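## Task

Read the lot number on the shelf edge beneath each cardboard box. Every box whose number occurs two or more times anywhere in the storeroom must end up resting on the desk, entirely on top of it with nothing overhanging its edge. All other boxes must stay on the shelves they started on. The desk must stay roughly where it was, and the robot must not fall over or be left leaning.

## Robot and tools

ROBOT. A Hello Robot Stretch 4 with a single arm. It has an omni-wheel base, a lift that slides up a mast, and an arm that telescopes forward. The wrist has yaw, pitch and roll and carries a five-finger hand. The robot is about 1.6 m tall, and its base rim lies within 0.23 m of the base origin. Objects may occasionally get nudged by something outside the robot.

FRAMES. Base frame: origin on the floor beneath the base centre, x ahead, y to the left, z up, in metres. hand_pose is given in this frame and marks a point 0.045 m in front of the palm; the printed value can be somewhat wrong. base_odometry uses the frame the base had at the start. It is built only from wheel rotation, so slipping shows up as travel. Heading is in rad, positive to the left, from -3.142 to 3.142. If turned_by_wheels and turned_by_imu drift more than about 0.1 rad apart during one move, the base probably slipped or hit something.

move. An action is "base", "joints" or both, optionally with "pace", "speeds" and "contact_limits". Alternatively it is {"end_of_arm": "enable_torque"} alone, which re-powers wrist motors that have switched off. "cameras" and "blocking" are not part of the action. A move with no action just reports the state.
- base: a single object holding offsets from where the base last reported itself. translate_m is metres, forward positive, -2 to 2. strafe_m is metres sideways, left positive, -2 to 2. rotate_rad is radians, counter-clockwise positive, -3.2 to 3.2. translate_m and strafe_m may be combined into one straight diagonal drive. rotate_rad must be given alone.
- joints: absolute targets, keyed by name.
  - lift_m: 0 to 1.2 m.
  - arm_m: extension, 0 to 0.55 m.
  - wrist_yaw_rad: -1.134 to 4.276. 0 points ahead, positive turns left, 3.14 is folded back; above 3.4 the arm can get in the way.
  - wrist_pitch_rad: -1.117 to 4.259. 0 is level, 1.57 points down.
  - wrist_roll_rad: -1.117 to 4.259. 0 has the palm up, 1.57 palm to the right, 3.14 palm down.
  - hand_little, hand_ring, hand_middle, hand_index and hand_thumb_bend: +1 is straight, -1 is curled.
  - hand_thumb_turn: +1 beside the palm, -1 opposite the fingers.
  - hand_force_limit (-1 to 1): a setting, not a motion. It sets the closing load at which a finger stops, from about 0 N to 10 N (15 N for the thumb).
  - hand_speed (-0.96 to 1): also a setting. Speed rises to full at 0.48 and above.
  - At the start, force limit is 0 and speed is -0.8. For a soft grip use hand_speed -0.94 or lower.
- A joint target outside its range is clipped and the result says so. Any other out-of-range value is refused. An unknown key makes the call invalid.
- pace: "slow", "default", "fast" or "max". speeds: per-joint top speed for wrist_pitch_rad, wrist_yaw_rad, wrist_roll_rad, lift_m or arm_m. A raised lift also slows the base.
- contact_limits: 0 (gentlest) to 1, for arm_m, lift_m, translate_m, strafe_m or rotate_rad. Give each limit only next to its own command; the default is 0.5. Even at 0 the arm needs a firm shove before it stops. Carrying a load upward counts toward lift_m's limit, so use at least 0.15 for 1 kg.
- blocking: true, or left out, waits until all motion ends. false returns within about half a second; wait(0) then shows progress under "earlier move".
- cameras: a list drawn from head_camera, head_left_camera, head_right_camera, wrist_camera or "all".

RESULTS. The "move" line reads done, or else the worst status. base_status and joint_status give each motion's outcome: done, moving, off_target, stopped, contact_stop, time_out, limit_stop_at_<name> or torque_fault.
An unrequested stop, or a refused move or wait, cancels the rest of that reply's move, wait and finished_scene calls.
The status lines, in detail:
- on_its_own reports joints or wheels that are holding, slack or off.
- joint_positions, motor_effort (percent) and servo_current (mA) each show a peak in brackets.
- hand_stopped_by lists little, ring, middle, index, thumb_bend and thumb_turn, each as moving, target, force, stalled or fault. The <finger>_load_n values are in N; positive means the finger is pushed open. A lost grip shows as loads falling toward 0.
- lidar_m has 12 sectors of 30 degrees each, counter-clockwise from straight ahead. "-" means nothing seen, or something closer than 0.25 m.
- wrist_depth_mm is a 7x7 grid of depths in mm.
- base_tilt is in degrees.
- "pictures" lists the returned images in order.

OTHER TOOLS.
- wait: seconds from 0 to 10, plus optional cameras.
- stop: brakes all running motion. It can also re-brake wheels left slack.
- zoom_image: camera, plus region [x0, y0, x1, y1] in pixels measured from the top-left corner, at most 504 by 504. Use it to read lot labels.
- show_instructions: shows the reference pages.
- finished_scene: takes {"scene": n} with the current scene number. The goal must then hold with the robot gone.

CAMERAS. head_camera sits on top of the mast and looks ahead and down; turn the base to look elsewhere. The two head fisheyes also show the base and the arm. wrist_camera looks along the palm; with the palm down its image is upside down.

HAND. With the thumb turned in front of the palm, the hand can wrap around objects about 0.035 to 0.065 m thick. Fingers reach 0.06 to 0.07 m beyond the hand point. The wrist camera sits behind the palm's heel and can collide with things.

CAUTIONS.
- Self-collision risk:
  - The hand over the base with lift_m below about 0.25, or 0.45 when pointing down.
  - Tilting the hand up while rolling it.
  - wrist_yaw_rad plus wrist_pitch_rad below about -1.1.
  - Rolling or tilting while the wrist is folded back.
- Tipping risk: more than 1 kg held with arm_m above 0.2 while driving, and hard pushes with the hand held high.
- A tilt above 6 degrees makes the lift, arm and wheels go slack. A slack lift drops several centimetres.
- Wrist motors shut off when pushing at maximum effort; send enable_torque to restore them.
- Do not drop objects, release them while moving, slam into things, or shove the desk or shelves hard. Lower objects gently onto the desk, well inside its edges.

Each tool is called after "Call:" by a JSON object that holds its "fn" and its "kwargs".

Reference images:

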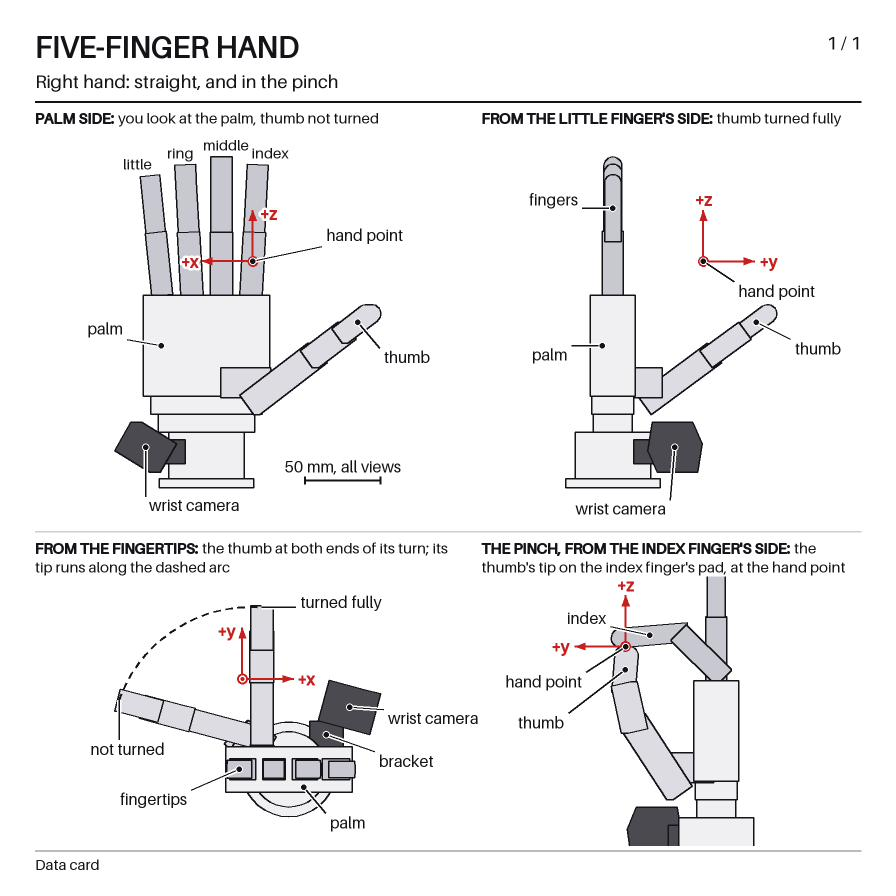

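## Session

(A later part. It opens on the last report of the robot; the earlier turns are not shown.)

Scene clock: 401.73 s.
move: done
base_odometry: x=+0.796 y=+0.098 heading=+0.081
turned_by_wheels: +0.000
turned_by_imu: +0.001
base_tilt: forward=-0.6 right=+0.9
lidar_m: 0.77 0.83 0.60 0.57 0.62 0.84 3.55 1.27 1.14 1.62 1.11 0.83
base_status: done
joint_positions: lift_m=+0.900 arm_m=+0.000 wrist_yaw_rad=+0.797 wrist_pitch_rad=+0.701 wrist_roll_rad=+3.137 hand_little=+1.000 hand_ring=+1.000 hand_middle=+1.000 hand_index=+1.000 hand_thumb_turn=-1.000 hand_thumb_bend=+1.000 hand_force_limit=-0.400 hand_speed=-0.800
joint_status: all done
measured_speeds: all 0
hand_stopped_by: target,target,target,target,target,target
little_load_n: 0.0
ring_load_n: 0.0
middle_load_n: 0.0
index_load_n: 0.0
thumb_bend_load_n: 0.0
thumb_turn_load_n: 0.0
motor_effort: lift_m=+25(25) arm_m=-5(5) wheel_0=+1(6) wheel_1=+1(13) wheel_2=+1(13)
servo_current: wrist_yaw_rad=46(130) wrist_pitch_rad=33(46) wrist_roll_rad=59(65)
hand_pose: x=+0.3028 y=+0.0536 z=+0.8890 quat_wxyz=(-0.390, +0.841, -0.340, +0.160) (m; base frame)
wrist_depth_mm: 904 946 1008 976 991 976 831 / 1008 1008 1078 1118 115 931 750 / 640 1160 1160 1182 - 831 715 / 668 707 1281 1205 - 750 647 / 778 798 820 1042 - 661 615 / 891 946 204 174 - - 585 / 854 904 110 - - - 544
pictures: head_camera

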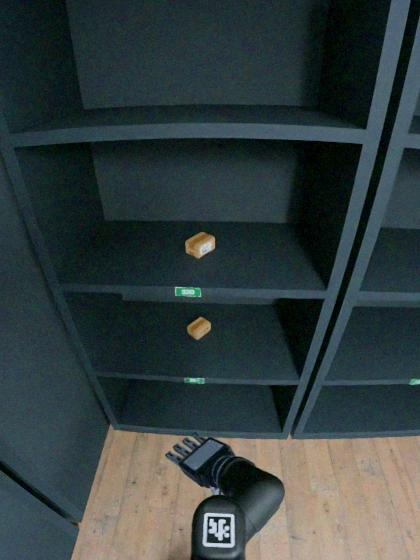

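Call:
{"fn": "move", "kwargs": {"base": {"translate_m": 0.2, "strafe_m": -0.015}, "joints": {"wrist_yaw_rad": 0.85, "lift_m": 1.09}}}

Call:
{"fn": "move", "kwargs": {"joints": {"arm_m": 0.40}, "contact_limits": {"arm_m": 0.1}, "cameras": ["head_camera", "wrist_camera"]}}

Scene clock: 416.53 s.
move: done
base_odometry: x=+0.996 y=+0.099 heading=+0.082
turned_by_wheels: +0.000
turned_by_imu: +0.000
base_tilt: forward=-0.6 right=+0.9
lidar_m: 0.58 0.62 0.61 0.58 0.64 0.89 2.51 1.28 1.33 1.63 0.84 0.61
base_status: done
joint_positions: lift_m=+1.090 arm_m=+0.000 wrist_yaw_rad=+0.847 wrist_pitch_rad=+0.701 wrist_roll_rad=+3.137 hand_little=+1.000 hand_ring=+1.000 hand_middle=+1.000 hand_index=+1.000 hand_thumb_turn=-1.000 hand_thumb_bend=+1.000 hand_force_limit=-0.400 hand_speed=-0.800
joint_status: all done
measured_speeds: all 0
hand_stopped_by: target,target,target,target,target,target
little_load_n: 0.0
ring_load_n: 0.0
middle_load_n: 0.0
index_load_n: 0.0
thumb_bend_load_n: 0.0
thumb_turn_load_n: 0.0
motor_effort: lift_m=+25(31) arm_m=-5(5) wheel_0=+3(9) wheel_1=+3(10) wheel_2=+0(12)
servo_current: wrist_yaw_rad=39(65) wrist_pitch_rad=33(46) wrist_roll_rad=52(65)
hand_pose: x=+0.3000 y=+0.0600 z=+1.0789 quat_wxyz=(-0.394, +0.849, -0.319, +0.150) (m; base frame)
wrist_depth_mm: 634 654 1078 1138 1205 1060 842 / 715 707 759 1229 - - 759 / 809 820 820 866 - - 715 / 831 931 891 - - - - / 359 878 1078 1008 - - - / 418 413 182 174 - - - / 466 484 110 - - - -
pictures: none

Scene clock: 418.83 s.
move: done
base_odometry: x=+0.996 y=+0.099 heading=+0.082
turned_by_wheels: +0.000
turned_by_imu: +0.000
base_tilt: forward=-0.4 right=+0.9
lidar_m: 0.58 0.61 0.62 0.58 0.62 0.88 2.49 1.26 1.31 1.63 0.86 0.60
base_status: not commanded
joint_positions: lift_m=+1.090 arm_m=+0.400 wrist_yaw_rad=+0.847 wrist_pitch_rad=+0.701 wrist_roll_rad=+3.137 hand_little=+1.000 hand_ring=+1.000 hand_middle=+1.000 hand_index=+1.000 hand_thumb_turn=-1.000 hand_thumb_bend=+1.000 hand_force_limit=-0.400 hand_speed=-0.800
joint_status: all done
measured_speeds: all 0
hand_stopped_by: target,target,target,target,target,target
little_load_n: 0.0
ring_load_n: 0.0
middle_load_n: 0.0
index_load_n: 0.0
thumb_bend_load_n: 0.0
thumb_turn_load_n: 0.5
motor_effort: lift_m=+25(26) arm_m=+5(7) wheel_0=+2(3) wheel_1=+3(3) wheel_2=+1(1)
servo_current: wrist_yaw_rad=52(52) wrist_pitch_rad=26(46) wrist_roll_rad=59(65)
contact_limits: arm_m 0.1
hand_pose: x=+0.6997 y=+0.0601 z=+1.0789 quat_wxyz=(-0.394, +0.849, -0.319, +0.150) (m; base frame)
wrist_depth_mm: 191 189 193 190 190 191 - / 212 213 213 213 208 213 216 / 243 242 243 243 - 242 241 / 281 281 271 265 - 279 279 / 334 334 256 252 - 330 332 / 370 402 277 174 - 413 410 / 355 387 110 - - - 484
pictures: head_camera, wrist_camera

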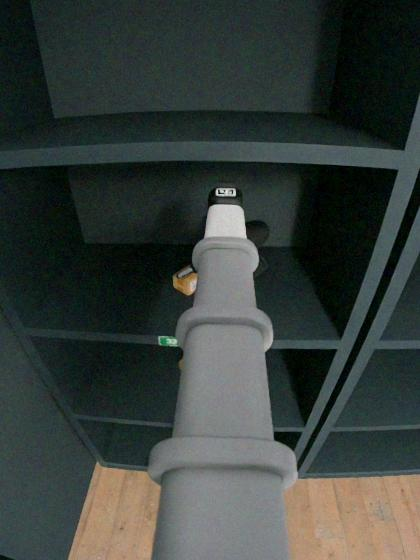

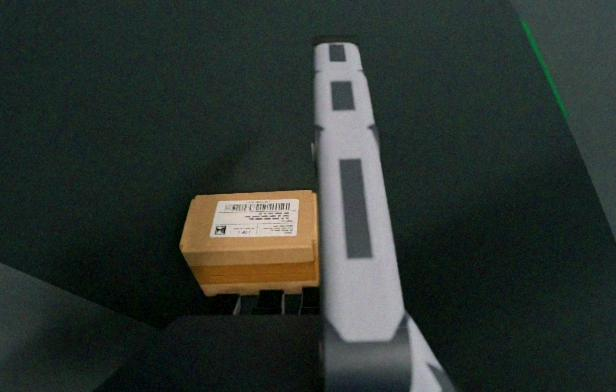

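Call:
{"fn": "move", "kwargs": {"base": {"strafe_m": 0.04}, "joints": {"wrist_yaw_rad": 0.91}}}

Call:
{"fn": "move", "kwargs": {"joints": {"arm_m": 0.498}, "speeds": {"arm_m": 0.2}, "contact_limits": {"arm_m": 0.1}}}

Call:
{"fn": "move", "kwargs": {"joints": {"lift_m": 1.0615}, "pace": "slow", "contact_limits": {"lift_m": 0.1}, "cameras": ["wrist_camera"]}}

Scene clock: 435.80 s.
move: done
base_odometry: x=+0.993 y=+0.139 heading=+0.082
turned_by_wheels: +0.000
turned_by_imu: +0.000
base_tilt: forward=-0.5 right=+0.9
lidar_m: 0.57 0.60 0.57 0.54 0.58 0.84 3.79 1.32 1.30 1.67 0.84 0.59
base_status: done
joint_positions: lift_m=+1.090 arm_m=+0.400 wrist_yaw_rad=+0.907 wrist_pitch_rad=+0.701 wrist_roll_rad=+3.137 hand_little=+1.000 hand_ring=+1.000 hand_middle=+1.000 hand_index=+1.000 hand_thumb_turn=-1.000 hand_thumb_bend=+1.000 hand_force_limit=-0.400 hand_speed=-0.800
joint_status: all done
measured_speeds: all 0
hand_stopped_by: target,target,target,target,target,target
little_load_n: 0.0
ring_load_n: 0.0
middle_load_n: 0.0
index_load_n: 0.0
thumb_bend_load_n: 0.0
thumb_turn_load_n: 0.0
motor_effort: lift_m=+25(26) arm_m=+5(5) wheel_0=-1(10) wheel_1=+3(10) wheel_2=+0(3)
servo_current: wrist_yaw_rad=46(65) wrist_pitch_rad=33(52) wrist_roll_rad=52(59)
contact_limits: arm_m 0.1
hand_pose: x=+0.6959 y=+0.0677 z=+1.0789 quat_wxyz=(-0.398, +0.858, -0.293, +0.138) (m; base frame)
wrist_depth_mm: 191 189 194 190 190 192 - / 213 213 213 214 208 212 - / 243 240 237 243 - 242 239 / 281 221 224 281 - 279 279 / 336 257 244 330 - 332 332 / 379 415 370 174 - 410 413 / 357 397 110 - - - 439
pictures: none

Scene clock: 437.07 s.
move: done
base_odometry: x=+0.993 y=+0.139 heading=+0.082
turned_by_wheels: +0.000
turned_by_imu: +0.000
base_tilt: forward=-0.5 right=+0.8
lidar_m: 0.58 0.63 0.59 0.55 0.57 0.83 3.78 1.31 1.31 1.67 0.85 0.61
base_status: not commanded
joint_positions: lift_m=+1.090 arm_m=+0.498 wrist_yaw_rad=+0.907 wrist_pitch_rad=+0.701 wrist_roll_rad=+3.137 hand_little=+1.000 hand_ring=+1.000 hand_middle=+1.000 hand_index=+1.000 hand_thumb_turn=-1.000 hand_thumb_bend=+1.000 hand_force_limit=-0.400 hand_speed=-0.800
joint_status: all done
measured_speeds: all 0
hand_stopped_by: target,target,target,target,target,target
little_load_n: 0.0
ring_load_n: 0.0
middle_load_n: 0.0
index_load_n: 0.0
thumb_bend_load_n: 0.0
thumb_turn_load_n: 0.0
motor_effort: lift_m=+25(26) arm_m=+5(8) wheel_0=-1(2) wheel_1=+2(3) wheel_2=+0(0)
servo_current: wrist_yaw_rad=46(52) wrist_pitch_rad=33(39) wrist_roll_rad=59(65)
contact_limits: arm_m 0.1
hand_pose: x=+0.7939 y=+0.0677 z=+1.0789 quat_wxyz=(-0.398, +0.858, -0.293, +0.138) (m; base frame)
wrist_depth_mm: 189 189 195 190 190 192 191 / 212 212 204 186 208 212 211 / 242 243 189 179 - 242 240 / 282 282 279 206 - 279 279 / 309 334 334 330 - 330 330 / 289 343 373 174 - 410 413 / 276 304 110 - - - 439
pictures: none

Scene clock: 438.10 s.
move: done
base_odometry: x=+0.993 y=+0.139 heading=+0.082
turned_by_wheels: +0.000
turned_by_imu: +0.000
base_tilt: forward=-0.5 right=+0.9
lidar_m: 0.57 0.62 0.57 0.54 0.58 0.82 3.79 1.32 1.33 1.67 0.84 0.61
base_status: not commanded
joint_positions: lift_m=+1.062 arm_m=+0.498 wrist_yaw_rad=+0.907 wrist_pitch_rad=+0.701 wrist_roll_rad=+3.137 hand_little=+1.000 hand_ring=+1.000 hand_middle=+1.000 hand_index=+1.000 hand_thumb_turn=-1.000 hand_thumb_bend=+1.000 hand_force_limit=-0.400 hand_speed=-0.800
joint_status: all done
measured_speeds: all 0
hand_stopped_by: target,target,target,target,target,target
little_load_n: 0.0
ring_load_n: 0.0
middle_load_n: 0.0
index_load_n: 0.0
thumb_bend_load_n: 0.0
thumb_turn_load_n: 0.0
motor_effort: lift_m=+15(25) arm_m=+5(5) wheel_0=-1(1) wheel_1=+2(3) wheel_2=+0(0)
servo_current: wrist_yaw_rad=39(46) wrist_pitch_rad=26(46) wrist_roll_rad=59(59)
contact_limits: arm_m 0.1; lift_m 0.1
hand_pose: x=+0.7939 y=+0.0677 z=+1.0513 quat_wxyz=(-0.398, +0.858, -0.293, +0.138) (m; base frame)
wrist_depth_mm: 164 162 166 162 162 162 - / 181 182 178 175 177 181 184 / 206 207 157 157 - 207 206 / 239 239 177 167 - 239 237 / 287 285 285 296 - 285 285 / 290 334 320 175 - 349 353 / 277 303 110 - - - 427
pictures: wrist_camera

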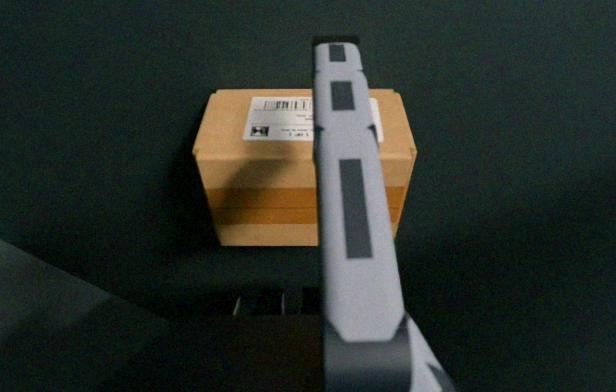

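Call:
{"fn": "move", "kwargs": {"joints": {"hand_force_limit": -0.6, "hand_speed": -0.8, "hand_index": 0.3, "hand_middle": 0.3, "hand_ring": 0.3, "hand_little": 0.3}}}

Call:
{"fn": "move", "kwargs": {"joints": {"hand_force_limit": -0.6, "hand_speed": -0.85, "hand_thumb_bend": 0.0}}}

Call:
{"fn": "move", "kwargs": {"joints": {"hand_force_limit": -0.4, "hand_speed": -0.9, "hand_index": -0.2, "hand_middle": -0.2, "hand_ring": -0.2, "hand_little": -0.2, "hand_thumb_bend": -0.1}, "cameras": ["wrist_camera"]}}

Scene clock: 447.80 s.
move: done
base_odometry: x=+0.993 y=+0.139 heading=+0.082
turned_by_wheels: +0.000
turned_by_imu: -0.001
base_tilt: forward=-0.4 right=+0.9
lidar_m: 0.58 0.61 0.59 0.55 0.57 0.83 3.78 1.31 1.33 1.67 0.82 0.62
base_status: not commanded
joint_positions: lift_m=+1.062 arm_m=+0.498 wrist_yaw_rad=+0.907 wrist_pitch_rad=+0.701 wrist_roll_rad=+3.137 hand_little=+0.300 hand_ring=+0.300 hand_middle=+0.300 hand_index=+0.300 hand_thumb_turn=-1.000 hand_thumb_bend=+1.000 hand_force_limit=-0.600 hand_speed=-0.800
joint_status: all done
measured_speeds: all 0
hand_stopped_by: target,target,target,target,target,target
little_load_n: 0.0
ring_load_n: 0.0
middle_load_n: 0.5
index_load_n: 0.0
thumb_bend_load_n: 0.0
thumb_turn_load_n: 0.0
motor_effort: lift_m=+15(15) arm_m=+5(5) wheel_0=-1(2) wheel_1=+3(3) wheel_2=+0(0)
servo_current: wrist_yaw_rad=46(46) wrist_pitch_rad=33(46) wrist_roll_rad=52(65)
contact_limits: arm_m 0.1; lift_m 0.1
hand_pose: x=+0.7939 y=+0.0677 z=+1.0513 quat_wxyz=(-0.398, +0.858, -0.293, +0.138) (m; base frame)
wrist_depth_mm: 164 162 166 163 163 161 - / 181 182 169 161 174 181 185 / 206 208 148 145 - 206 206 / 241 242 177 166 - 238 238 / 287 287 183 183 - 285 285 / 290 332 160 154 - 351 353 / 274 303 110 - - - 430
pictures: none

Scene clock: 452.03 s.
move: off_target
base_odometry: x=+0.993 y=+0.139 heading=+0.082
turned_by_wheels: +0.000
turned_by_imu: -0.001
base_tilt: forward=-0.4 right=+0.9
lidar_m: 0.57 0.62 0.56 0.55 0.58 0.81 3.82 1.29 1.31 1.66 0.83 0.60
base_status: not commanded
joint_positions: lift_m=+1.062 arm_m=+0.498 wrist_yaw_rad=+0.907 wrist_pitch_rad=+0.701 wrist_roll_rad=+3.137 hand_little=+0.300 hand_ring=+0.300 hand_middle=+0.300 hand_index=+0.300 hand_thumb_turn=-1.000 hand_thumb_bend=+0.631 hand_force_limit=-0.600 hand_speed=-0.850
joint_status: hand_thumb_bend off_target (ended at +0.631, target +0.000); the others done
measured_speeds: all 0
hand_stopped_by: target,target,target,target,force,target
little_load_n: 0.0
ring_load_n: 0.5
middle_load_n: 2.5
index_load_n: 0.0
thumb_bend_load_n: 4.0
thumb_turn_load_n: 1.0
motor_effort: lift_m=+15(16) arm_m=+5(5) wheel_0=-1(1) wheel_1=+3(3) wheel_2=+0(0)
servo_current: wrist_yaw_rad=39(52) wrist_pitch_rad=39(46) wrist_roll_rad=59(65)
contact_limits: arm_m 0.1; lift_m 0.1
hand_pose: x=+0.7939 y=+0.0677 z=+1.0513 quat_wxyz=(-0.398, +0.858, -0.293, +0.138) (m; base frame)
wrist_depth_mm: 164 161 166 163 166 162 - / 181 182 170 162 174 181 184 / 207 208 148 144 144 206 205 / 241 240 177 167 - 240 238 / 287 285 184 180 - 285 283 / 290 334 161 154 - 334 355 / 277 301 110 - - - 427
pictures: none

Scene clock: 454.00 s.
move: off_target
base_odometry: x=+0.993 y=+0.139 heading=+0.082
turned_by_wheels: +0.000
turned_by_imu: +0.000
base_tilt: forward=-0.4 right=+0.9
lidar_m: 0.58 0.62 0.58 0.54 0.58 0.81 3.78 1.30 1.34 1.66 0.84 0.60
base_status: not commanded
joint_positions: lift_m=+1.062 arm_m=+0.498 wrist_yaw_rad=+0.907 wrist_pitch_rad=+0.701 wrist_roll_rad=+3.137 hand_little=+0.255 hand_ring=+0.283 hand_middle=+0.293 hand_index=+0.283 hand_thumb_turn=-1.000 hand_thumb_bend=+0.631 hand_force_limit=-0.400 hand_speed=-0.900
joint_status: hand_little off_target (ended at +0.255, target -0.200); hand_ring off_target (ended at +0.283, target -0.200); hand_middle off_target (ended at +0.293, target -0.200); hand_index off_target (ended at +0.283, target -0.200); hand_thumb_bend off_target (ended at +0.631, target -0.100); the others done
measured_speeds: all 0
hand_stopped_by: force,force,force,force,force,target
little_load_n: 3.5
ring_load_n: 1.5
middle_load_n: 1.0
index_load_n: 3.0
thumb_bend_load_n: 9.0
thumb_turn_load_n: 4.0
motor_effort: lift_m=+15(15) arm_m=+5(5) wheel_0=-1(2) wheel_1=+2(3) wheel_2=+0(0)
servo_current: wrist_yaw_rad=46(52) wrist_pitch_rad=39(46) wrist_roll_rad=59(65)
contact_limits: arm_m 0.1; lift_m 0.1
hand_pose: x=+0.7939 y=+0.0677 z=+1.0513 quat_wxyz=(-0.398, +0.858, -0.293, +0.138) (m; base frame)
wrist_depth_mm: 164 162 166 163 165 162 - / 181 182 162 160 174 181 185 / 207 207 147 144 143 206 205 / 239 240 177 166 - 239 239 / 286 285 185 182 - 283 283 / 290 334 160 154 - 351 351 / 276 303 110 - - - 433
pictures: wrist_camera

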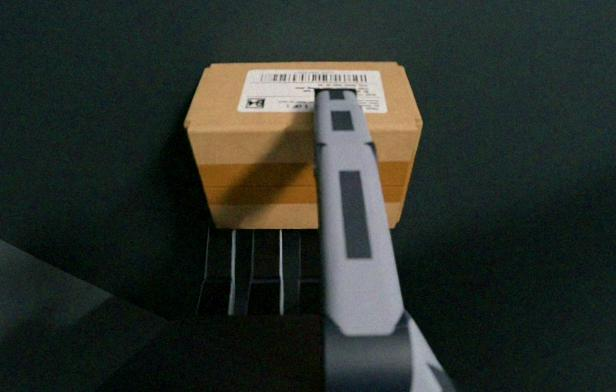

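Call:
{"fn": "move", "kwargs": {"joints": {"lift_m": 1.092}, "pace": "slow", "cameras": ["wrist_camera"]}}

Call:
{"fn": "move", "kwargs": {"joints": {"arm_m": 0.0}, "speeds": {"arm_m": 0.25}, "cameras": ["wrist_camera"]}}

Scene clock: 473.10 s.
move: done
base_odometry: x=+0.993 y=+0.139 heading=+0.082
turned_by_wheels: +0.000
turned_by_imu: -0.001
base_tilt: forward=-0.5 right=+0.9
lidar_m: 0.57 0.60 0.58 0.53 0.59 0.84 3.80 1.30 1.33 1.68 0.83 0.62
base_status: not commanded
joint_positions: lift_m=+1.092 arm_m=+0.498 wrist_yaw_rad=+0.907 wrist_pitch_rad=+0.701 wrist_roll_rad=+3.137 hand_little=+0.255 hand_ring=+0.283 hand_middle=+0.293 hand_index=+0.283 hand_thumb_turn=-1.000 hand_thumb_bend=+0.631 hand_force_limit=-0.400 hand_speed=-0.900
joint_status: all done
measured_speeds: all 0
hand_stopped_by: force,force,force,force,force,target
little_load_n: 3.5
ring_load_n: 1.0
middle_load_n: 0.5
index_load_n: 3.5
thumb_bend_load_n: 9.0
thumb_turn_load_n: 4.0
motor_effort: lift_m=+26(30) arm_m=+5(5) wheel_0=-1(1) wheel_1=+3(3) wheel_2=+0(0)
servo_current: wrist_yaw_rad=39(46) wrist_pitch_rad=26(46) wrist_roll_rad=52(65)
contact_limits: arm_m 0.1
hand_pose: x=+0.7939 y=+0.0677 z=+1.0809 quat_wxyz=(-0.398, +0.858, -0.293, +0.138) (m; base frame)
wrist_depth_mm: 192 191 191 191 191 190 193 / 213 213 162 160 204 213 213 / 244 244 148 144 143 243 242 / 281 283 177 166 - 283 281 / 309 336 185 180 - 334 334 / 290 342 159 154 - 392 413 / 276 304 110 - - - 439
pictures: wrist_camera

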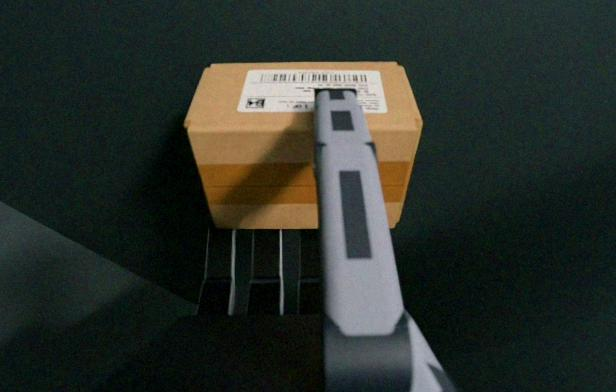

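Scene clock: 476.00 s.
move: done
base_odometry: x=+0.993 y=+0.139 heading=+0.082
turned_by_wheels: +0.000
turned_by_imu: +0.000
base_tilt: forward=-0.5 right=+0.8
lidar_m: 0.57 0.61 0.58 0.55 0.57 0.82 3.76 1.30 1.34 1.68 0.82 0.60
base_status: not commanded
joint_positions: lift_m=+1.092 arm_m=+0.000 wrist_yaw_rad=+0.907 wrist_pitch_rad=+0.701 wrist_roll_rad=+3.137 hand_little=+0.255 hand_ring=+0.283 hand_middle=+0.293 hand_index=+0.283 hand_thumb_turn=-1.000 hand_thumb_bend=+0.631 hand_force_limit=-0.400 hand_speed=-0.900
joint_status: all done
measured_speeds: all 0
hand_stopped_by: force,force,force,force,force,target
little_load_n: 3.5
ring_load_n: 1.0
middle_load_n: 1.0
index_load_n: 3.5
thumb_bend_load_n: 9.0
thumb_turn_load_n: 4.0
motor_effort: lift_m=+26(26) arm_m=-5(8) wheel_0=-2(2) wheel_1=+2(3) wheel_2=+0(0)
servo_current: wrist_yaw_rad=46(52) wrist_pitch_rad=39(39) wrist_roll_rad=52(65)
hand_pose: x=+0.2962 y=+0.0677 z=+1.0809 quat_wxyz=(-0.398, +0.858, -0.293, +0.138) (m; base frame)
wrist_depth_mm: 654 654 1098 1182 1160 960 842 / 715 715 161 160 160 831 750 / 831 831 148 144 140 - 683 / 820 931 171 167 - - 621 / 359 878 182 183 - - - / 424 424 154 154 - - - / 564 525 110 - - - -
pictures: wrist_camera

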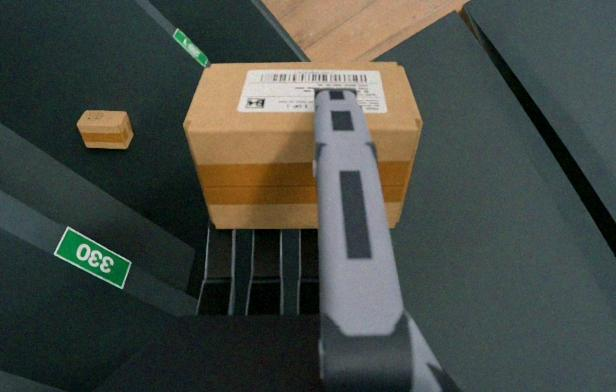

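Call:
{"fn": "move", "kwargs": {"base": {"translate_m": -0.3}, "joints": {"wrist_yaw_rad": 1.57, "lift_m": 0.95}}}

Call:
{"fn": "move", "kwargs": {"base": {"translate_m": -0.9, "strafe_m": -0.407}, "cameras": ["wrist_camera", "head_camera"]}}

Call:
{"fn": "move", "kwargs": {"base": {"rotate_rad": -1.571}, "cameras": ["wrist_camera", "head_camera"]}}

Scene clock: 500.30 s.
move: done
base_odometry: x=+0.694 y=+0.114 heading=+0.082
turned_by_wheels: +0.000
turned_by_imu: -0.001
base_tilt: forward=-0.5 right=+0.9
lidar_m: 0.87 0.80 0.59 0.55 0.59 0.81 3.43 1.31 1.09 1.63 1.26 0.92
base_status: done
joint_positions: lift_m=+0.950 arm_m=+0.000 wrist_yaw_rad=+1.567 wrist_pitch_rad=+0.701 wrist_roll_rad=+3.137 hand_little=+0.255 hand_ring=+0.283 hand_middle=+0.293 hand_index=+0.283 hand_thumb_turn=-1.000 hand_thumb_bend=+0.631 hand_force_limit=-0.400 hand_speed=-0.900
joint_status: all done
measured_speeds: all 0
hand_stopped_by: force,force,force,force,force,target
little_load_n: 3.5
ring_load_n: 1.0
middle_load_n: 1.0
index_load_n: 3.0
thumb_bend_load_n: 9.0
thumb_turn_load_n: 4.0
motor_effort: lift_m=+15(27) arm_m=-5(5) wheel_0=-1(9) wheel_1=-4(11) wheel_2=+1(13)
servo_current: wrist_yaw_rad=39(143) wrist_pitch_rad=39(39) wrist_roll_rad=52(65)
hand_pose: x=+0.2284 y=+0.1302 z=+0.9397 quat_wxyz=(-0.421, +0.907, +0.000, +0.002) (m; base frame)
wrist_depth_mm: 991 1042 1060 1060 1060 1042 1042 / 991 1078 160 160 166 1078 1078 / - - 145 144 140 891 878 / - - 171 167 - 778 768 / - - 185 183 - 676 676 / - - 160 154 - 609 609 / - - 110 - - - 549
pictures: none

Scene clock: 504.97 s.
move: done
base_odometry: x=-0.170 y=-0.365 heading=+0.081
turned_by_wheels: +0.000
turned_by_imu: -0.003
base_tilt: forward=-0.4 right=+1.0
lidar_m: 1.77 1.37 1.02 0.94 1.02 1.44 2.49 0.70 0.51 0.49 0.52 1.81
base_status: done
joint_positions: lift_m=+0.950 arm_m=+0.000 wrist_yaw_rad=+1.567 wrist_pitch_rad=+0.701 wrist_roll_rad=+3.137 hand_little=+0.255 hand_ring=+0.283 hand_middle=+0.293 hand_index=+0.283 hand_thumb_turn=-1.000 hand_thumb_bend=+0.631 hand_force_limit=-0.400 hand_speed=-0.900
joint_status: not commanded
measured_speeds: all 0
hand_stopped_by: force,force,force,force,force,target
little_load_n: 3.5
ring_load_n: 1.0
middle_load_n: 1.0
index_load_n: 3.0
thumb_bend_load_n: 9.0
thumb_turn_load_n: 4.0
motor_effort: lift_m=+17(17) arm_m=-5(5) wheel_0=-3(6) wheel_1=-2(15) wheel_2=+0(12)
servo_current: wrist_yaw_rad=46(52) wrist_pitch_rad=33(46) wrist_roll_rad=52(65)
hand_pose: x=+0.2284 y=+0.1302 z=+0.9397 quat_wxyz=(-0.421, +0.907, +0.000, +0.002) (m; base frame)
wrist_depth_mm: 1042 1078 1098 1060 1042 1042 1042 / 1160 1160 162 160 166 1160 1160 / 1308 1336 148 144 140 1336 1336 / 1336 1366 178 166 - - 1336 / 1182 1160 184 180 - - 1138 / 1060 1060 160 154 - - 1060 / 960 946 110 - - - -
pictures: head_camera, wrist_camera

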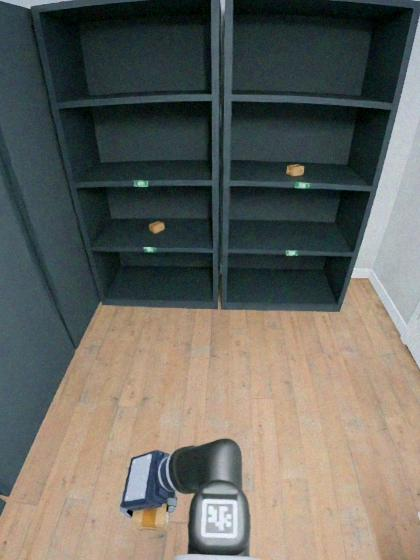

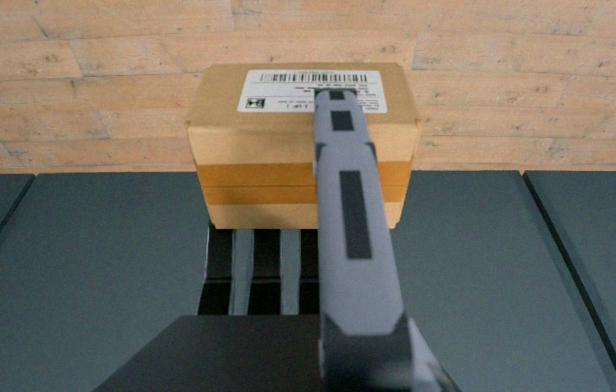

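Scene clock: 507.17 s.
move: done
base_odometry: x=-0.170 y=-0.365 heading=-1.489
turned_by_wheels: -1.571
turned_by_imu: -1.575
base_tilt: forward=-0.5 right=+0.9
lidar_m: 0.48 0.52 1.82 1.79 1.39 1.03 0.98 1.01 1.42 2.46 0.71 0.52
base_status: done
joint_positions: lift_m=+0.950 arm_m=+0.000 wrist_yaw_rad=+1.567 wrist_pitch_rad=+0.701 wrist_roll_rad=+3.137 hand_little=+0.255 hand_ring=+0.283 hand_middle=+0.293 hand_index=+0.283 hand_thumb_turn=-1.000 hand_thumb_bend=+0.631 hand_force_limit=-0.400 hand_speed=-0.900
joint_status: not commanded
measured_speeds: all 0
hand_stopped_by: force,force,force,force,force,target
little_load_n: 3.5
ring_load_n: 1.0
middle_load_n: 1.0
index_load_n: 3.5
thumb_bend_load_n: 9.0
thumb_turn_load_n: 4.0
motor_effort: lift_m=+17(17) arm_m=-5(5) wheel_0=+1(8) wheel_1=+4(12) wheel_2=+0(11)
servo_current: wrist_yaw_rad=46(52) wrist_pitch_rad=26(46) wrist_roll_rad=59(65)
hand_pose: x=+0.2284 y=+0.1302 z=+0.9397 quat_wxyz=(-0.421, +0.907, +0.000, +0.002) (m; base frame)
wrist_depth_mm: 991 1060 1078 1060 1042 1042 1042 / 370 1182 161 160 166 1160 1160 / 410 1366 148 144 141 1308 1336 / 1537 1537 177 167 - 1537 1576 / - 1756 185 183 - 1863 1708 / - - 160 154 - - 1921 / - - 110 - - - 1708
pictures: head_camera, wrist_camera

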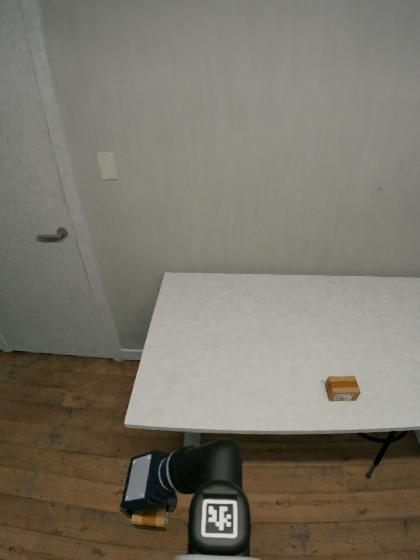

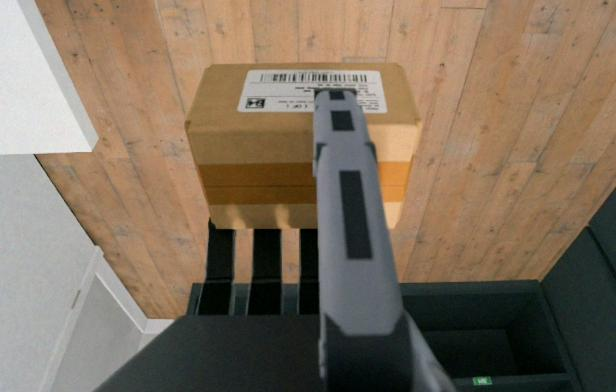

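Call:
{"fn": "move", "kwargs": {"joints": {"wrist_yaw_rad": 0.0, "lift_m": 0.92}}}

Call:
{"fn": "move", "kwargs": {"joints": {"arm_m": 0.33}, "speeds": {"arm_m": 0.25}, "cameras": ["wrist_camera", "head_camera"]}}

Scene clock: 513.30 s.
move: done
base_odometry: x=-0.170 y=-0.365 heading=-1.489
turned_by_wheels: +0.000
turned_by_imu: -0.001
base_tilt: forward=-0.5 right=+1.0
lidar_m: 0.48 0.51 1.82 1.77 1.41 1.02 0.97 1.01 1.42 2.47 0.71 0.52
base_status: not commanded
joint_positions: lift_m=+0.920 arm_m=+0.000 wrist_yaw_rad=+0.003 wrist_pitch_rad=+0.701 wrist_roll_rad=+3.137 hand_little=+0.255 hand_ring=+0.283 hand_middle=+0.293 hand_index=+0.283 hand_thumb_turn=-1.000 hand_thumb_bend=+0.631 hand_force_limit=-0.400 hand_speed=-0.900
joint_status: all done
measured_speeds: all 0
hand_stopped_by: force,force,force,force,force,target
little_load_n: 3.5
ring_load_n: 1.5
middle_load_n: 1.0
index_load_n: 3.5
thumb_bend_load_n: 9.0
thumb_turn_load_n: 3.5
motor_effort: lift_m=+16(18) arm_m=-5(5) wheel_0=+1(1) wheel_1=+3(4) wheel_2=+0(0)
servo_current: wrist_yaw_rad=39(130) wrist_pitch_rad=33(46) wrist_roll_rad=59(59)
hand_pose: x=+0.3015 y=-0.0565 z=+0.9097 quat_wxyz=(-0.298, +0.644, -0.639, +0.298) (m; base frame)
wrist_depth_mm: 1008 1060 1025 1042 1025 1025 991 / 1118 1098 161 160 160 1118 1118 / 1281 1255 148 144 140 1281 1281 / 469 466 177 167 - 459 459 / 504 500 184 179 - 508 508 / 647 640 160 154 - - 1182 / - - 110 - - - -
pictures: none

Scene clock: 515.53 s.
move: done
base_odometry: x=-0.170 y=-0.365 heading=-1.489
turned_by_wheels: +0.000
turned_by_imu: +0.000
base_tilt: forward=-0.5 right=+0.9
lidar_m: 0.47 0.53 1.84 1.78 1.39 1.02 0.98 1.01 1.41 2.47 0.71 0.51
base_status: not commanded
joint_positions: lift_m=+0.920 arm_m=+0.330 wrist_yaw_rad=+0.003 wrist_pitch_rad=+0.701 wrist_roll_rad=+3.137 hand_little=+0.255 hand_ring=+0.283 hand_middle=+0.293 hand_index=+0.283 hand_thumb_turn=-1.000 hand_thumb_bend=+0.631 hand_force_limit=-0.400 hand_speed=-0.900
joint_status: all done
measured_speeds: all 0
hand_stopped_by: force,force,force,force,force,target
little_load_n: 3.5
ring_load_n: 1.5
middle_load_n: 1.0
index_load_n: 3.5
thumb_bend_load_n: 9.0
thumb_turn_load_n: 4.0
motor_effort: lift_m=+16(16) arm_m=+5(7) wheel_0=+0(1) wheel_1=+4(4) wheel_2=+0(1)
servo_current: wrist_yaw_rad=39(52) wrist_pitch_rad=46(46) wrist_roll_rad=46(65)
hand_pose: x=+0.6313 y=-0.0565 z=+0.9097 quat_wxyz=(-0.298, +0.644, -0.639, +0.298) (m; base frame)
wrist_depth_mm: 294 296 293 297 296 293 291 / 325 327 161 161 166 324 322 / 370 368 148 144 141 368 366 / 436 430 177 166 - 424 424 / 517 508 185 179 - 504 488 / 640 634 160 154 - - - / - - 110 - - - -
pictures: head_camera, wrist_camera

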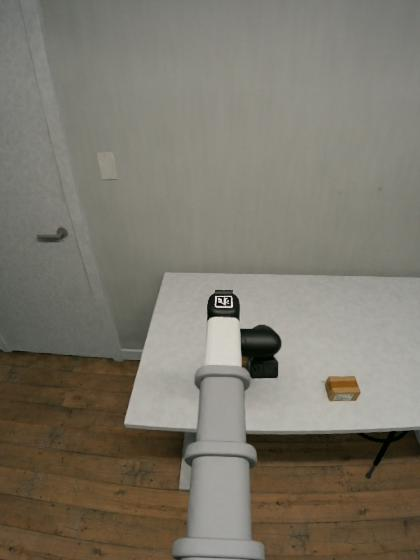

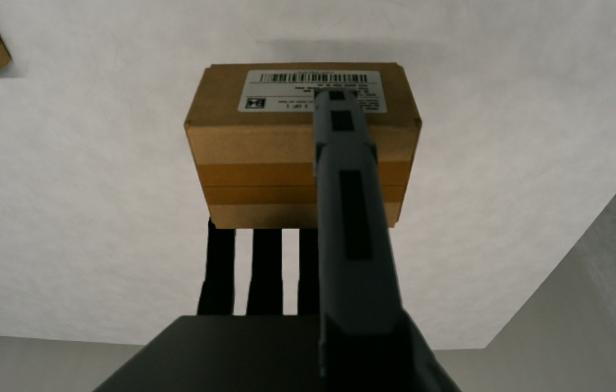

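Call:
{"fn": "move", "kwargs": {"joints": {"lift_m": 0.80}, "cameras": ["wrist_camera"]}}

Call:
{"fn": "move", "kwargs": {"joints": {"lift_m": 0.791}, "speeds": {"lift_m": 0.03}, "contact_limits": {"lift_m": 0.1}, "cameras": ["wrist_camera"]}}

Scene clock: 523.50 s.
move: done
base_odometry: x=-0.170 y=-0.365 heading=-1.489
turned_by_wheels: +0.000
turned_by_imu: -0.001
base_tilt: forward=-0.5 right=+0.8
lidar_m: 0.48 0.53 1.85 1.79 1.43 1.02 0.97 1.02 1.40 2.47 0.70 0.52
base_status: not commanded
joint_positions: lift_m=+0.800 arm_m=+0.330 wrist_yaw_rad=+0.003 wrist_pitch_rad=+0.701 wrist_roll_rad=+3.137 hand_little=+0.255 hand_ring=+0.283 hand_middle=+0.293 hand_index=+0.283 hand_thumb_turn=-1.000 hand_thumb_bend=+0.631 hand_force_limit=-0.400 hand_speed=-0.900
joint_status: all done
measured_speeds: all 0
hand_stopped_by: force,force,force,force,force,target
little_load_n: 3.5
ring_load_n: 1.0
middle_load_n: 0.5
index_load_n: 3.0
thumb_bend_load_n: 9.0
thumb_turn_load_n: 4.0
motor_effort: lift_m=+15(18) arm_m=+5(5) wheel_0=+0(1) wheel_1=+4(4) wheel_2=+0(0)
servo_current: wrist_yaw_rad=46(52) wrist_pitch_rad=39(46) wrist_roll_rad=59(65)
hand_pose: x=+0.6313 y=-0.0565 z=+0.7897 quat_wxyz=(-0.298, +0.644, -0.639, +0.298) (m; base frame)
wrist_depth_mm: 170 171 176 172 172 171 - / 192 193 161 160 183 191 190 / 220 220 145 144 143 218 216 / 254 253 177 166 - 251 251 / 306 303 186 180 - 298 298 / 379 373 160 154 - 366 366 / 508 442 110 - - - 459
pictures: wrist_camera

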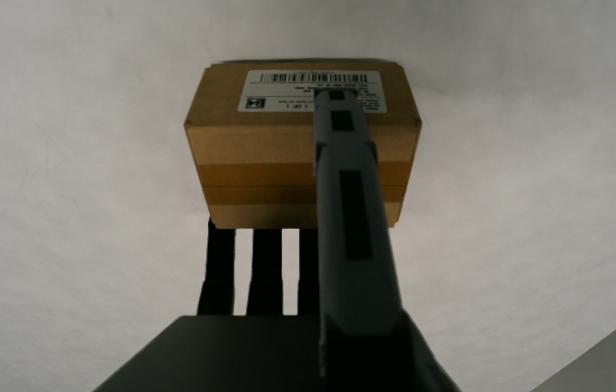

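Scene clock: 524.20 s.
move: done
base_odometry: x=-0.170 y=-0.365 heading=-1.489
turned_by_wheels: +0.000
turned_by_imu: +0.000
base_tilt: forward=-0.5 right=+1.0
lidar_m: 0.48 0.53 1.81 1.78 1.42 1.02 0.98 1.01 1.40 2.47 0.70 0.54
base_status: not commanded
joint_positions: lift_m=+0.791 arm_m=+0.330 wrist_yaw_rad=+0.003 wrist_pitch_rad=+0.701 wrist_roll_rad=+3.137 hand_little=+0.255 hand_ring=+0.283 hand_middle=+0.293 hand_index=+0.283 hand_thumb_turn=-1.000 hand_thumb_bend=+0.631 hand_force_limit=-0.400 hand_speed=-0.900
joint_status: all done
measured_speeds: all 0
hand_stopped_by: force,force,force,force,force,target
little_load_n: 3.5
ring_load_n: 1.0
middle_load_n: 1.0
index_load_n: 3.5
thumb_bend_load_n: 9.0
thumb_turn_load_n: 4.0
motor_effort: lift_m=+16(18) arm_m=+5(5) wheel_0=+0(1) wheel_1=+3(4) wheel_2=+0(0)
servo_current: wrist_yaw_rad=39(52) wrist_pitch_rad=33(39) wrist_roll_rad=52(59)
contact_limits: lift_m 0.1
hand_pose: x=+0.6313 y=-0.0565 z=+0.7807 quat_wxyz=(-0.298, +0.644, -0.639, +0.298) (m; base frame)
wrist_depth_mm: 162 162 166 167 167 164 - / 182 182 162 160 174 181 180 / 208 207 148 144 143 206 205 / 242 240 178 166 - 238 238 / 289 286 185 183 - 282 282 / 357 349 160 154 - 347 351 / 452 418 110 - - - 439
pictures: wrist_camera

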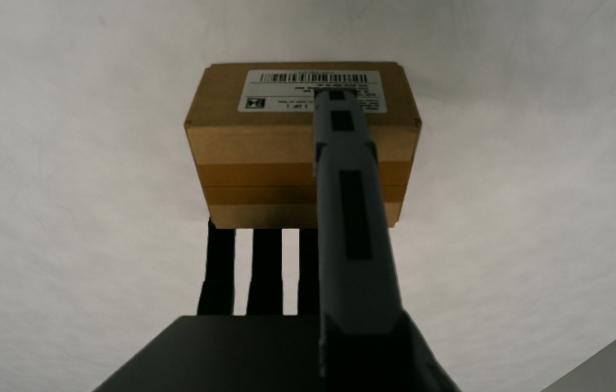

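Call:
{"fn": "move", "kwargs": {"joints": {"lift_m": 0.7885}, "speeds": {"lift_m": 0.03}, "contact_limits": {"lift_m": 0.1}}}

Call:
{"fn": "move", "kwargs": {"joints": {"hand_speed": -0.8, "hand_thumb_bend": 1.0, "hand_index": 1.0, "hand_middle": 1.0, "hand_ring": 1.0, "hand_little": 1.0}, "cameras": ["wrist_camera"]}}

Scene clock: 530.37 s.
move: done
base_odometry: x=-0.170 y=-0.365 heading=-1.489
turned_by_wheels: +0.000
turned_by_imu: +0.000
base_tilt: forward=-0.5 right=+0.9
lidar_m: 0.48 0.51 1.83 1.78 1.43 1.03 0.97 1.02 1.41 2.47 0.72 0.50
base_status: not commanded
joint_positions: lift_m=+0.789 arm_m=+0.330 wrist_yaw_rad=+0.003 wrist_pitch_rad=+0.701 wrist_roll_rad=+3.137 hand_little=+0.255 hand_ring=+0.283 hand_middle=+0.293 hand_index=+0.283 hand_thumb_turn=-1.000 hand_thumb_bend=+0.631 hand_force_limit=-0.400 hand_speed=-0.900
joint_status: all done
measured_speeds: all 0
hand_stopped_by: force,force,force,force,force,target
little_load_n: 3.5
ring_load_n: 1.0
middle_load_n: 1.0
index_load_n: 3.0
thumb_bend_load_n: 9.0
thumb_turn_load_n: 4.0
motor_effort: lift_m=+14(18) arm_m=+5(5) wheel_0=+0(1) wheel_1=+4(4) wheel_2=+0(0)
servo_current: wrist_yaw_rad=39(46) wrist_pitch_rad=33(46) wrist_roll_rad=59(59)
contact_limits: lift_m 0.1
hand_pose: x=+0.6313 y=-0.0565 z=+0.7784 quat_wxyz=(-0.298, +0.644, -0.639, +0.298) (m; base frame)
wrist_depth_mm: 160 162 166 166 166 164 - / 181 182 161 160 173 180 180 / 206 207 148 144 143 208 207 / 241 238 177 166 - 239 238 / 286 286 183 183 - 283 285 / 355 353 159 154 - 349 353 / 455 418 110 - - - 445
pictures: none

Scene clock: 532.20 s.
move: done
base_odometry: x=-0.170 y=-0.365 heading=-1.489
turned_by_wheels: +0.000
turned_by_imu: +0.000
base_tilt: forward=-0.4 right=+0.9
lidar_m: 0.48 0.50 1.81 1.78 1.43 1.03 0.97 1.02 1.39 2.47 0.69 0.50
base_status: not commanded
joint_positions: lift_m=+0.789 arm_m=+0.330 wrist_yaw_rad=+0.003 wrist_pitch_rad=+0.701 wrist_roll_rad=+3.137 hand_little=+1.000 hand_ring=+1.000 hand_middle=+1.000 hand_index=+1.000 hand_thumb_turn=-1.000 hand_thumb_bend=+1.000 hand_force_limit=-0.400 hand_speed=-0.800
joint_status: all done
measured_speeds: all 0
hand_stopped_by: target,target,target,target,target,target
little_load_n: 0.0
ring_load_n: 0.0
middle_load_n: 0.0
index_load_n: 0.0
thumb_bend_load_n: 0.0
thumb_turn_load_n: 0.0
motor_effort: lift_m=+15(16) arm_m=+5(5) wheel_0=+1(1) wheel_1=+4(4) wheel_2=+0(0)
servo_current: wrist_yaw_rad=46(46) wrist_pitch_rad=26(39) wrist_roll_rad=52(59)
contact_limits: lift_m 0.1
hand_pose: x=+0.6313 y=-0.0565 z=+0.7783 quat_wxyz=(-0.298, +0.644, -0.639, +0.298) (m; base frame)
wrist_depth_mm: 159 161 164 158 161 163 - / 180 180 171 163 173 180 178 / 205 205 146 146 - 204 204 / 238 237 169 164 - 238 238 / 283 282 281 281 - 278 282 / 353 345 203 174 - 345 349 / 466 413 110 - - - 442
pictures: wrist_camera

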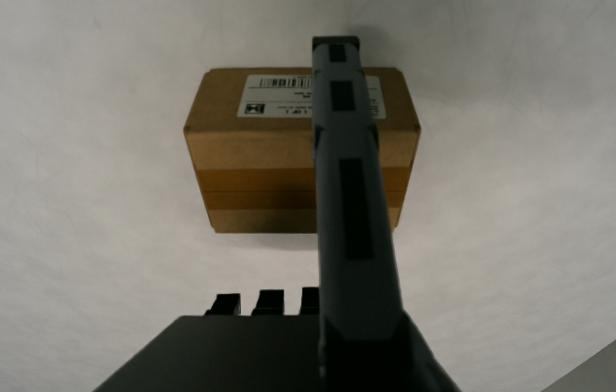

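Call:
{"fn": "move", "kwargs": {"joints": {"lift_m": 0.92}, "cameras": ["wrist_camera", "head_camera"]}}

Call:
{"fn": "move", "kwargs": {"joints": {"arm_m": 0.1}, "cameras": ["head_camera", "head_right_camera"]}}

Scene clock: 539.77 s.
move: done
base_odometry: x=-0.170 y=-0.365 heading=-1.489
turned_by_wheels: +0.000
turned_by_imu: -0.001
base_tilt: forward=-0.4 right=+0.8
lidar_m: 0.48 0.52 1.85 1.77 1.41 1.02 0.97 1.02 1.41 2.47 0.69 0.51
base_status: not commanded
joint_positions: lift_m=+0.920 arm_m=+0.330 wrist_yaw_rad=+0.003 wrist_pitch_rad=+0.701 wrist_roll_rad=+3.137 hand_little=+1.000 hand_ring=+1.000 hand_middle=+1.000 hand_index=+1.000 hand_thumb_turn=-1.000 hand_thumb_bend=+1.000 hand_force_limit=-0.400 hand_speed=-0.800
joint_status: all done
measured_speeds: all 0
hand_stopped_by: target,target,target,target,target,target
little_load_n: 0.0
ring_load_n: 0.0
middle_load_n: 0.0
index_load_n: 0.0
thumb_bend_load_n: 0.0
thumb_turn_load_n: 0.0
motor_effort: lift_m=+25(31) arm_m=+5(5) wheel_0=+0(1) wheel_1=+4(4) wheel_2=+0(0)
servo_current: wrist_yaw_rad=46(46) wrist_pitch_rad=33(39) wrist_roll_rad=52(59)
hand_pose: x=+0.6313 y=-0.0565 z=+0.9089 quat_wxyz=(-0.298, +0.644, -0.639, +0.298) (m; base frame)
wrist_depth_mm: 293 294 290 241 290 294 293 / 322 324 327 270 312 324 322 / 368 370 370 373 - 370 366 / 427 430 427 427 - 430 427 / 504 504 508 504 - 508 484 / 634 634 204 175 - - - / - - 110 - - - -
pictures: head_camera, wrist_camera

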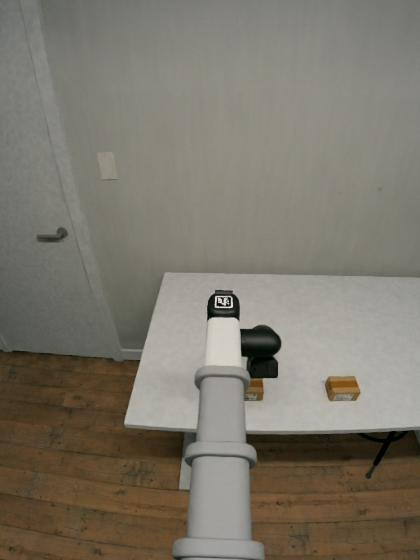

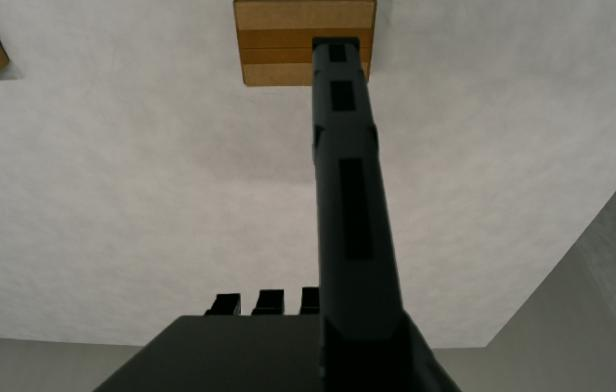

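Scene clock: 541.57 s.
move: done
base_odometry: x=-0.170 y=-0.365 heading=-1.489
turned_by_wheels: +0.000
turned_by_imu: +0.000
base_tilt: forward=-0.5 right=+0.9
lidar_m: 0.51 0.52 1.83 1.78 1.42 1.02 0.97 1.00 1.41 2.46 0.71 0.51
base_status: not commanded
joint_positions: lift_m=+0.920 arm_m=+0.100 wrist_yaw_rad=+0.003 wrist_pitch_rad=+0.701 wrist_roll_rad=+3.137 hand_little=+1.000 hand_ring=+1.000 hand_middle=+1.000 hand_index=+1.000 hand_thumb_turn=-1.000 hand_thumb_bend=+1.000 hand_force_limit=-0.400 hand_speed=-0.800
joint_status: all done
measured_speeds: all 0
hand_stopped_by: target,target,target,target,target,target
little_load_n: 0.0
ring_load_n: 0.0
middle_load_n: 0.0
index_load_n: 0.0
thumb_bend_load_n: 0.0
thumb_turn_load_n: 0.0
motor_effort: lift_m=+25(26) arm_m=-5(7) wheel_0=+0(1) wheel_1=+3(4) wheel_2=+0(1)
servo_current: wrist_yaw_rad=39(46) wrist_pitch_rad=33(46) wrist_roll_rad=52(65)
hand_pose: x=+0.4016 y=-0.0565 z=+0.9089 quat_wxyz=(-0.298, +0.644, -0.639, +0.298) (m; base frame)
wrist_depth_mm: 991 1042 1025 1025 991 1008 1008 / 1098 1138 1118 1138 1078 1098 1138 / 379 382 377 377 - 373 375 / 418 427 433 415 - 430 427 / 430 508 508 418 - 512 512 / 640 627 204 174 - 603 1060 / - - 110 - - - -
pictures: head_camera, head_right_camera

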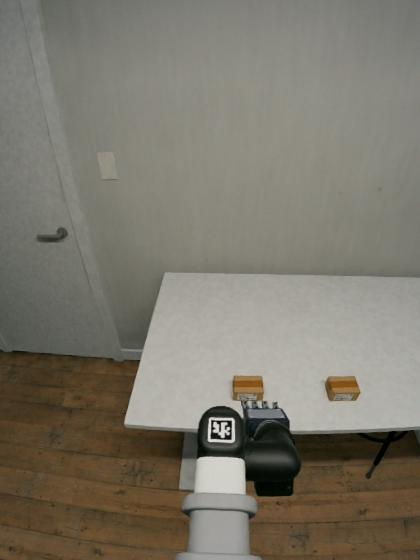

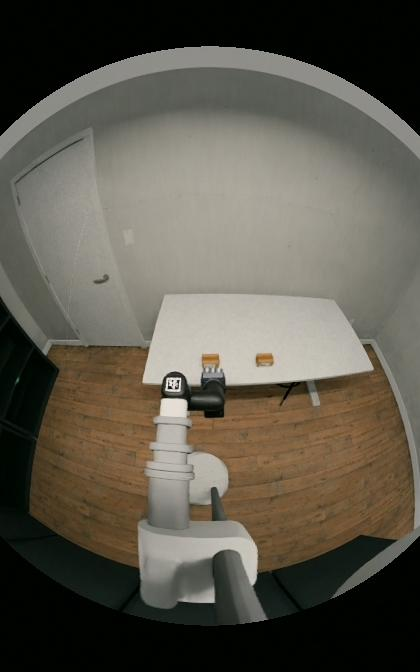

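Call:
{"fn": "finished_scene", "kwargs": {"scene": 2}}

The scene is finished: the task was done.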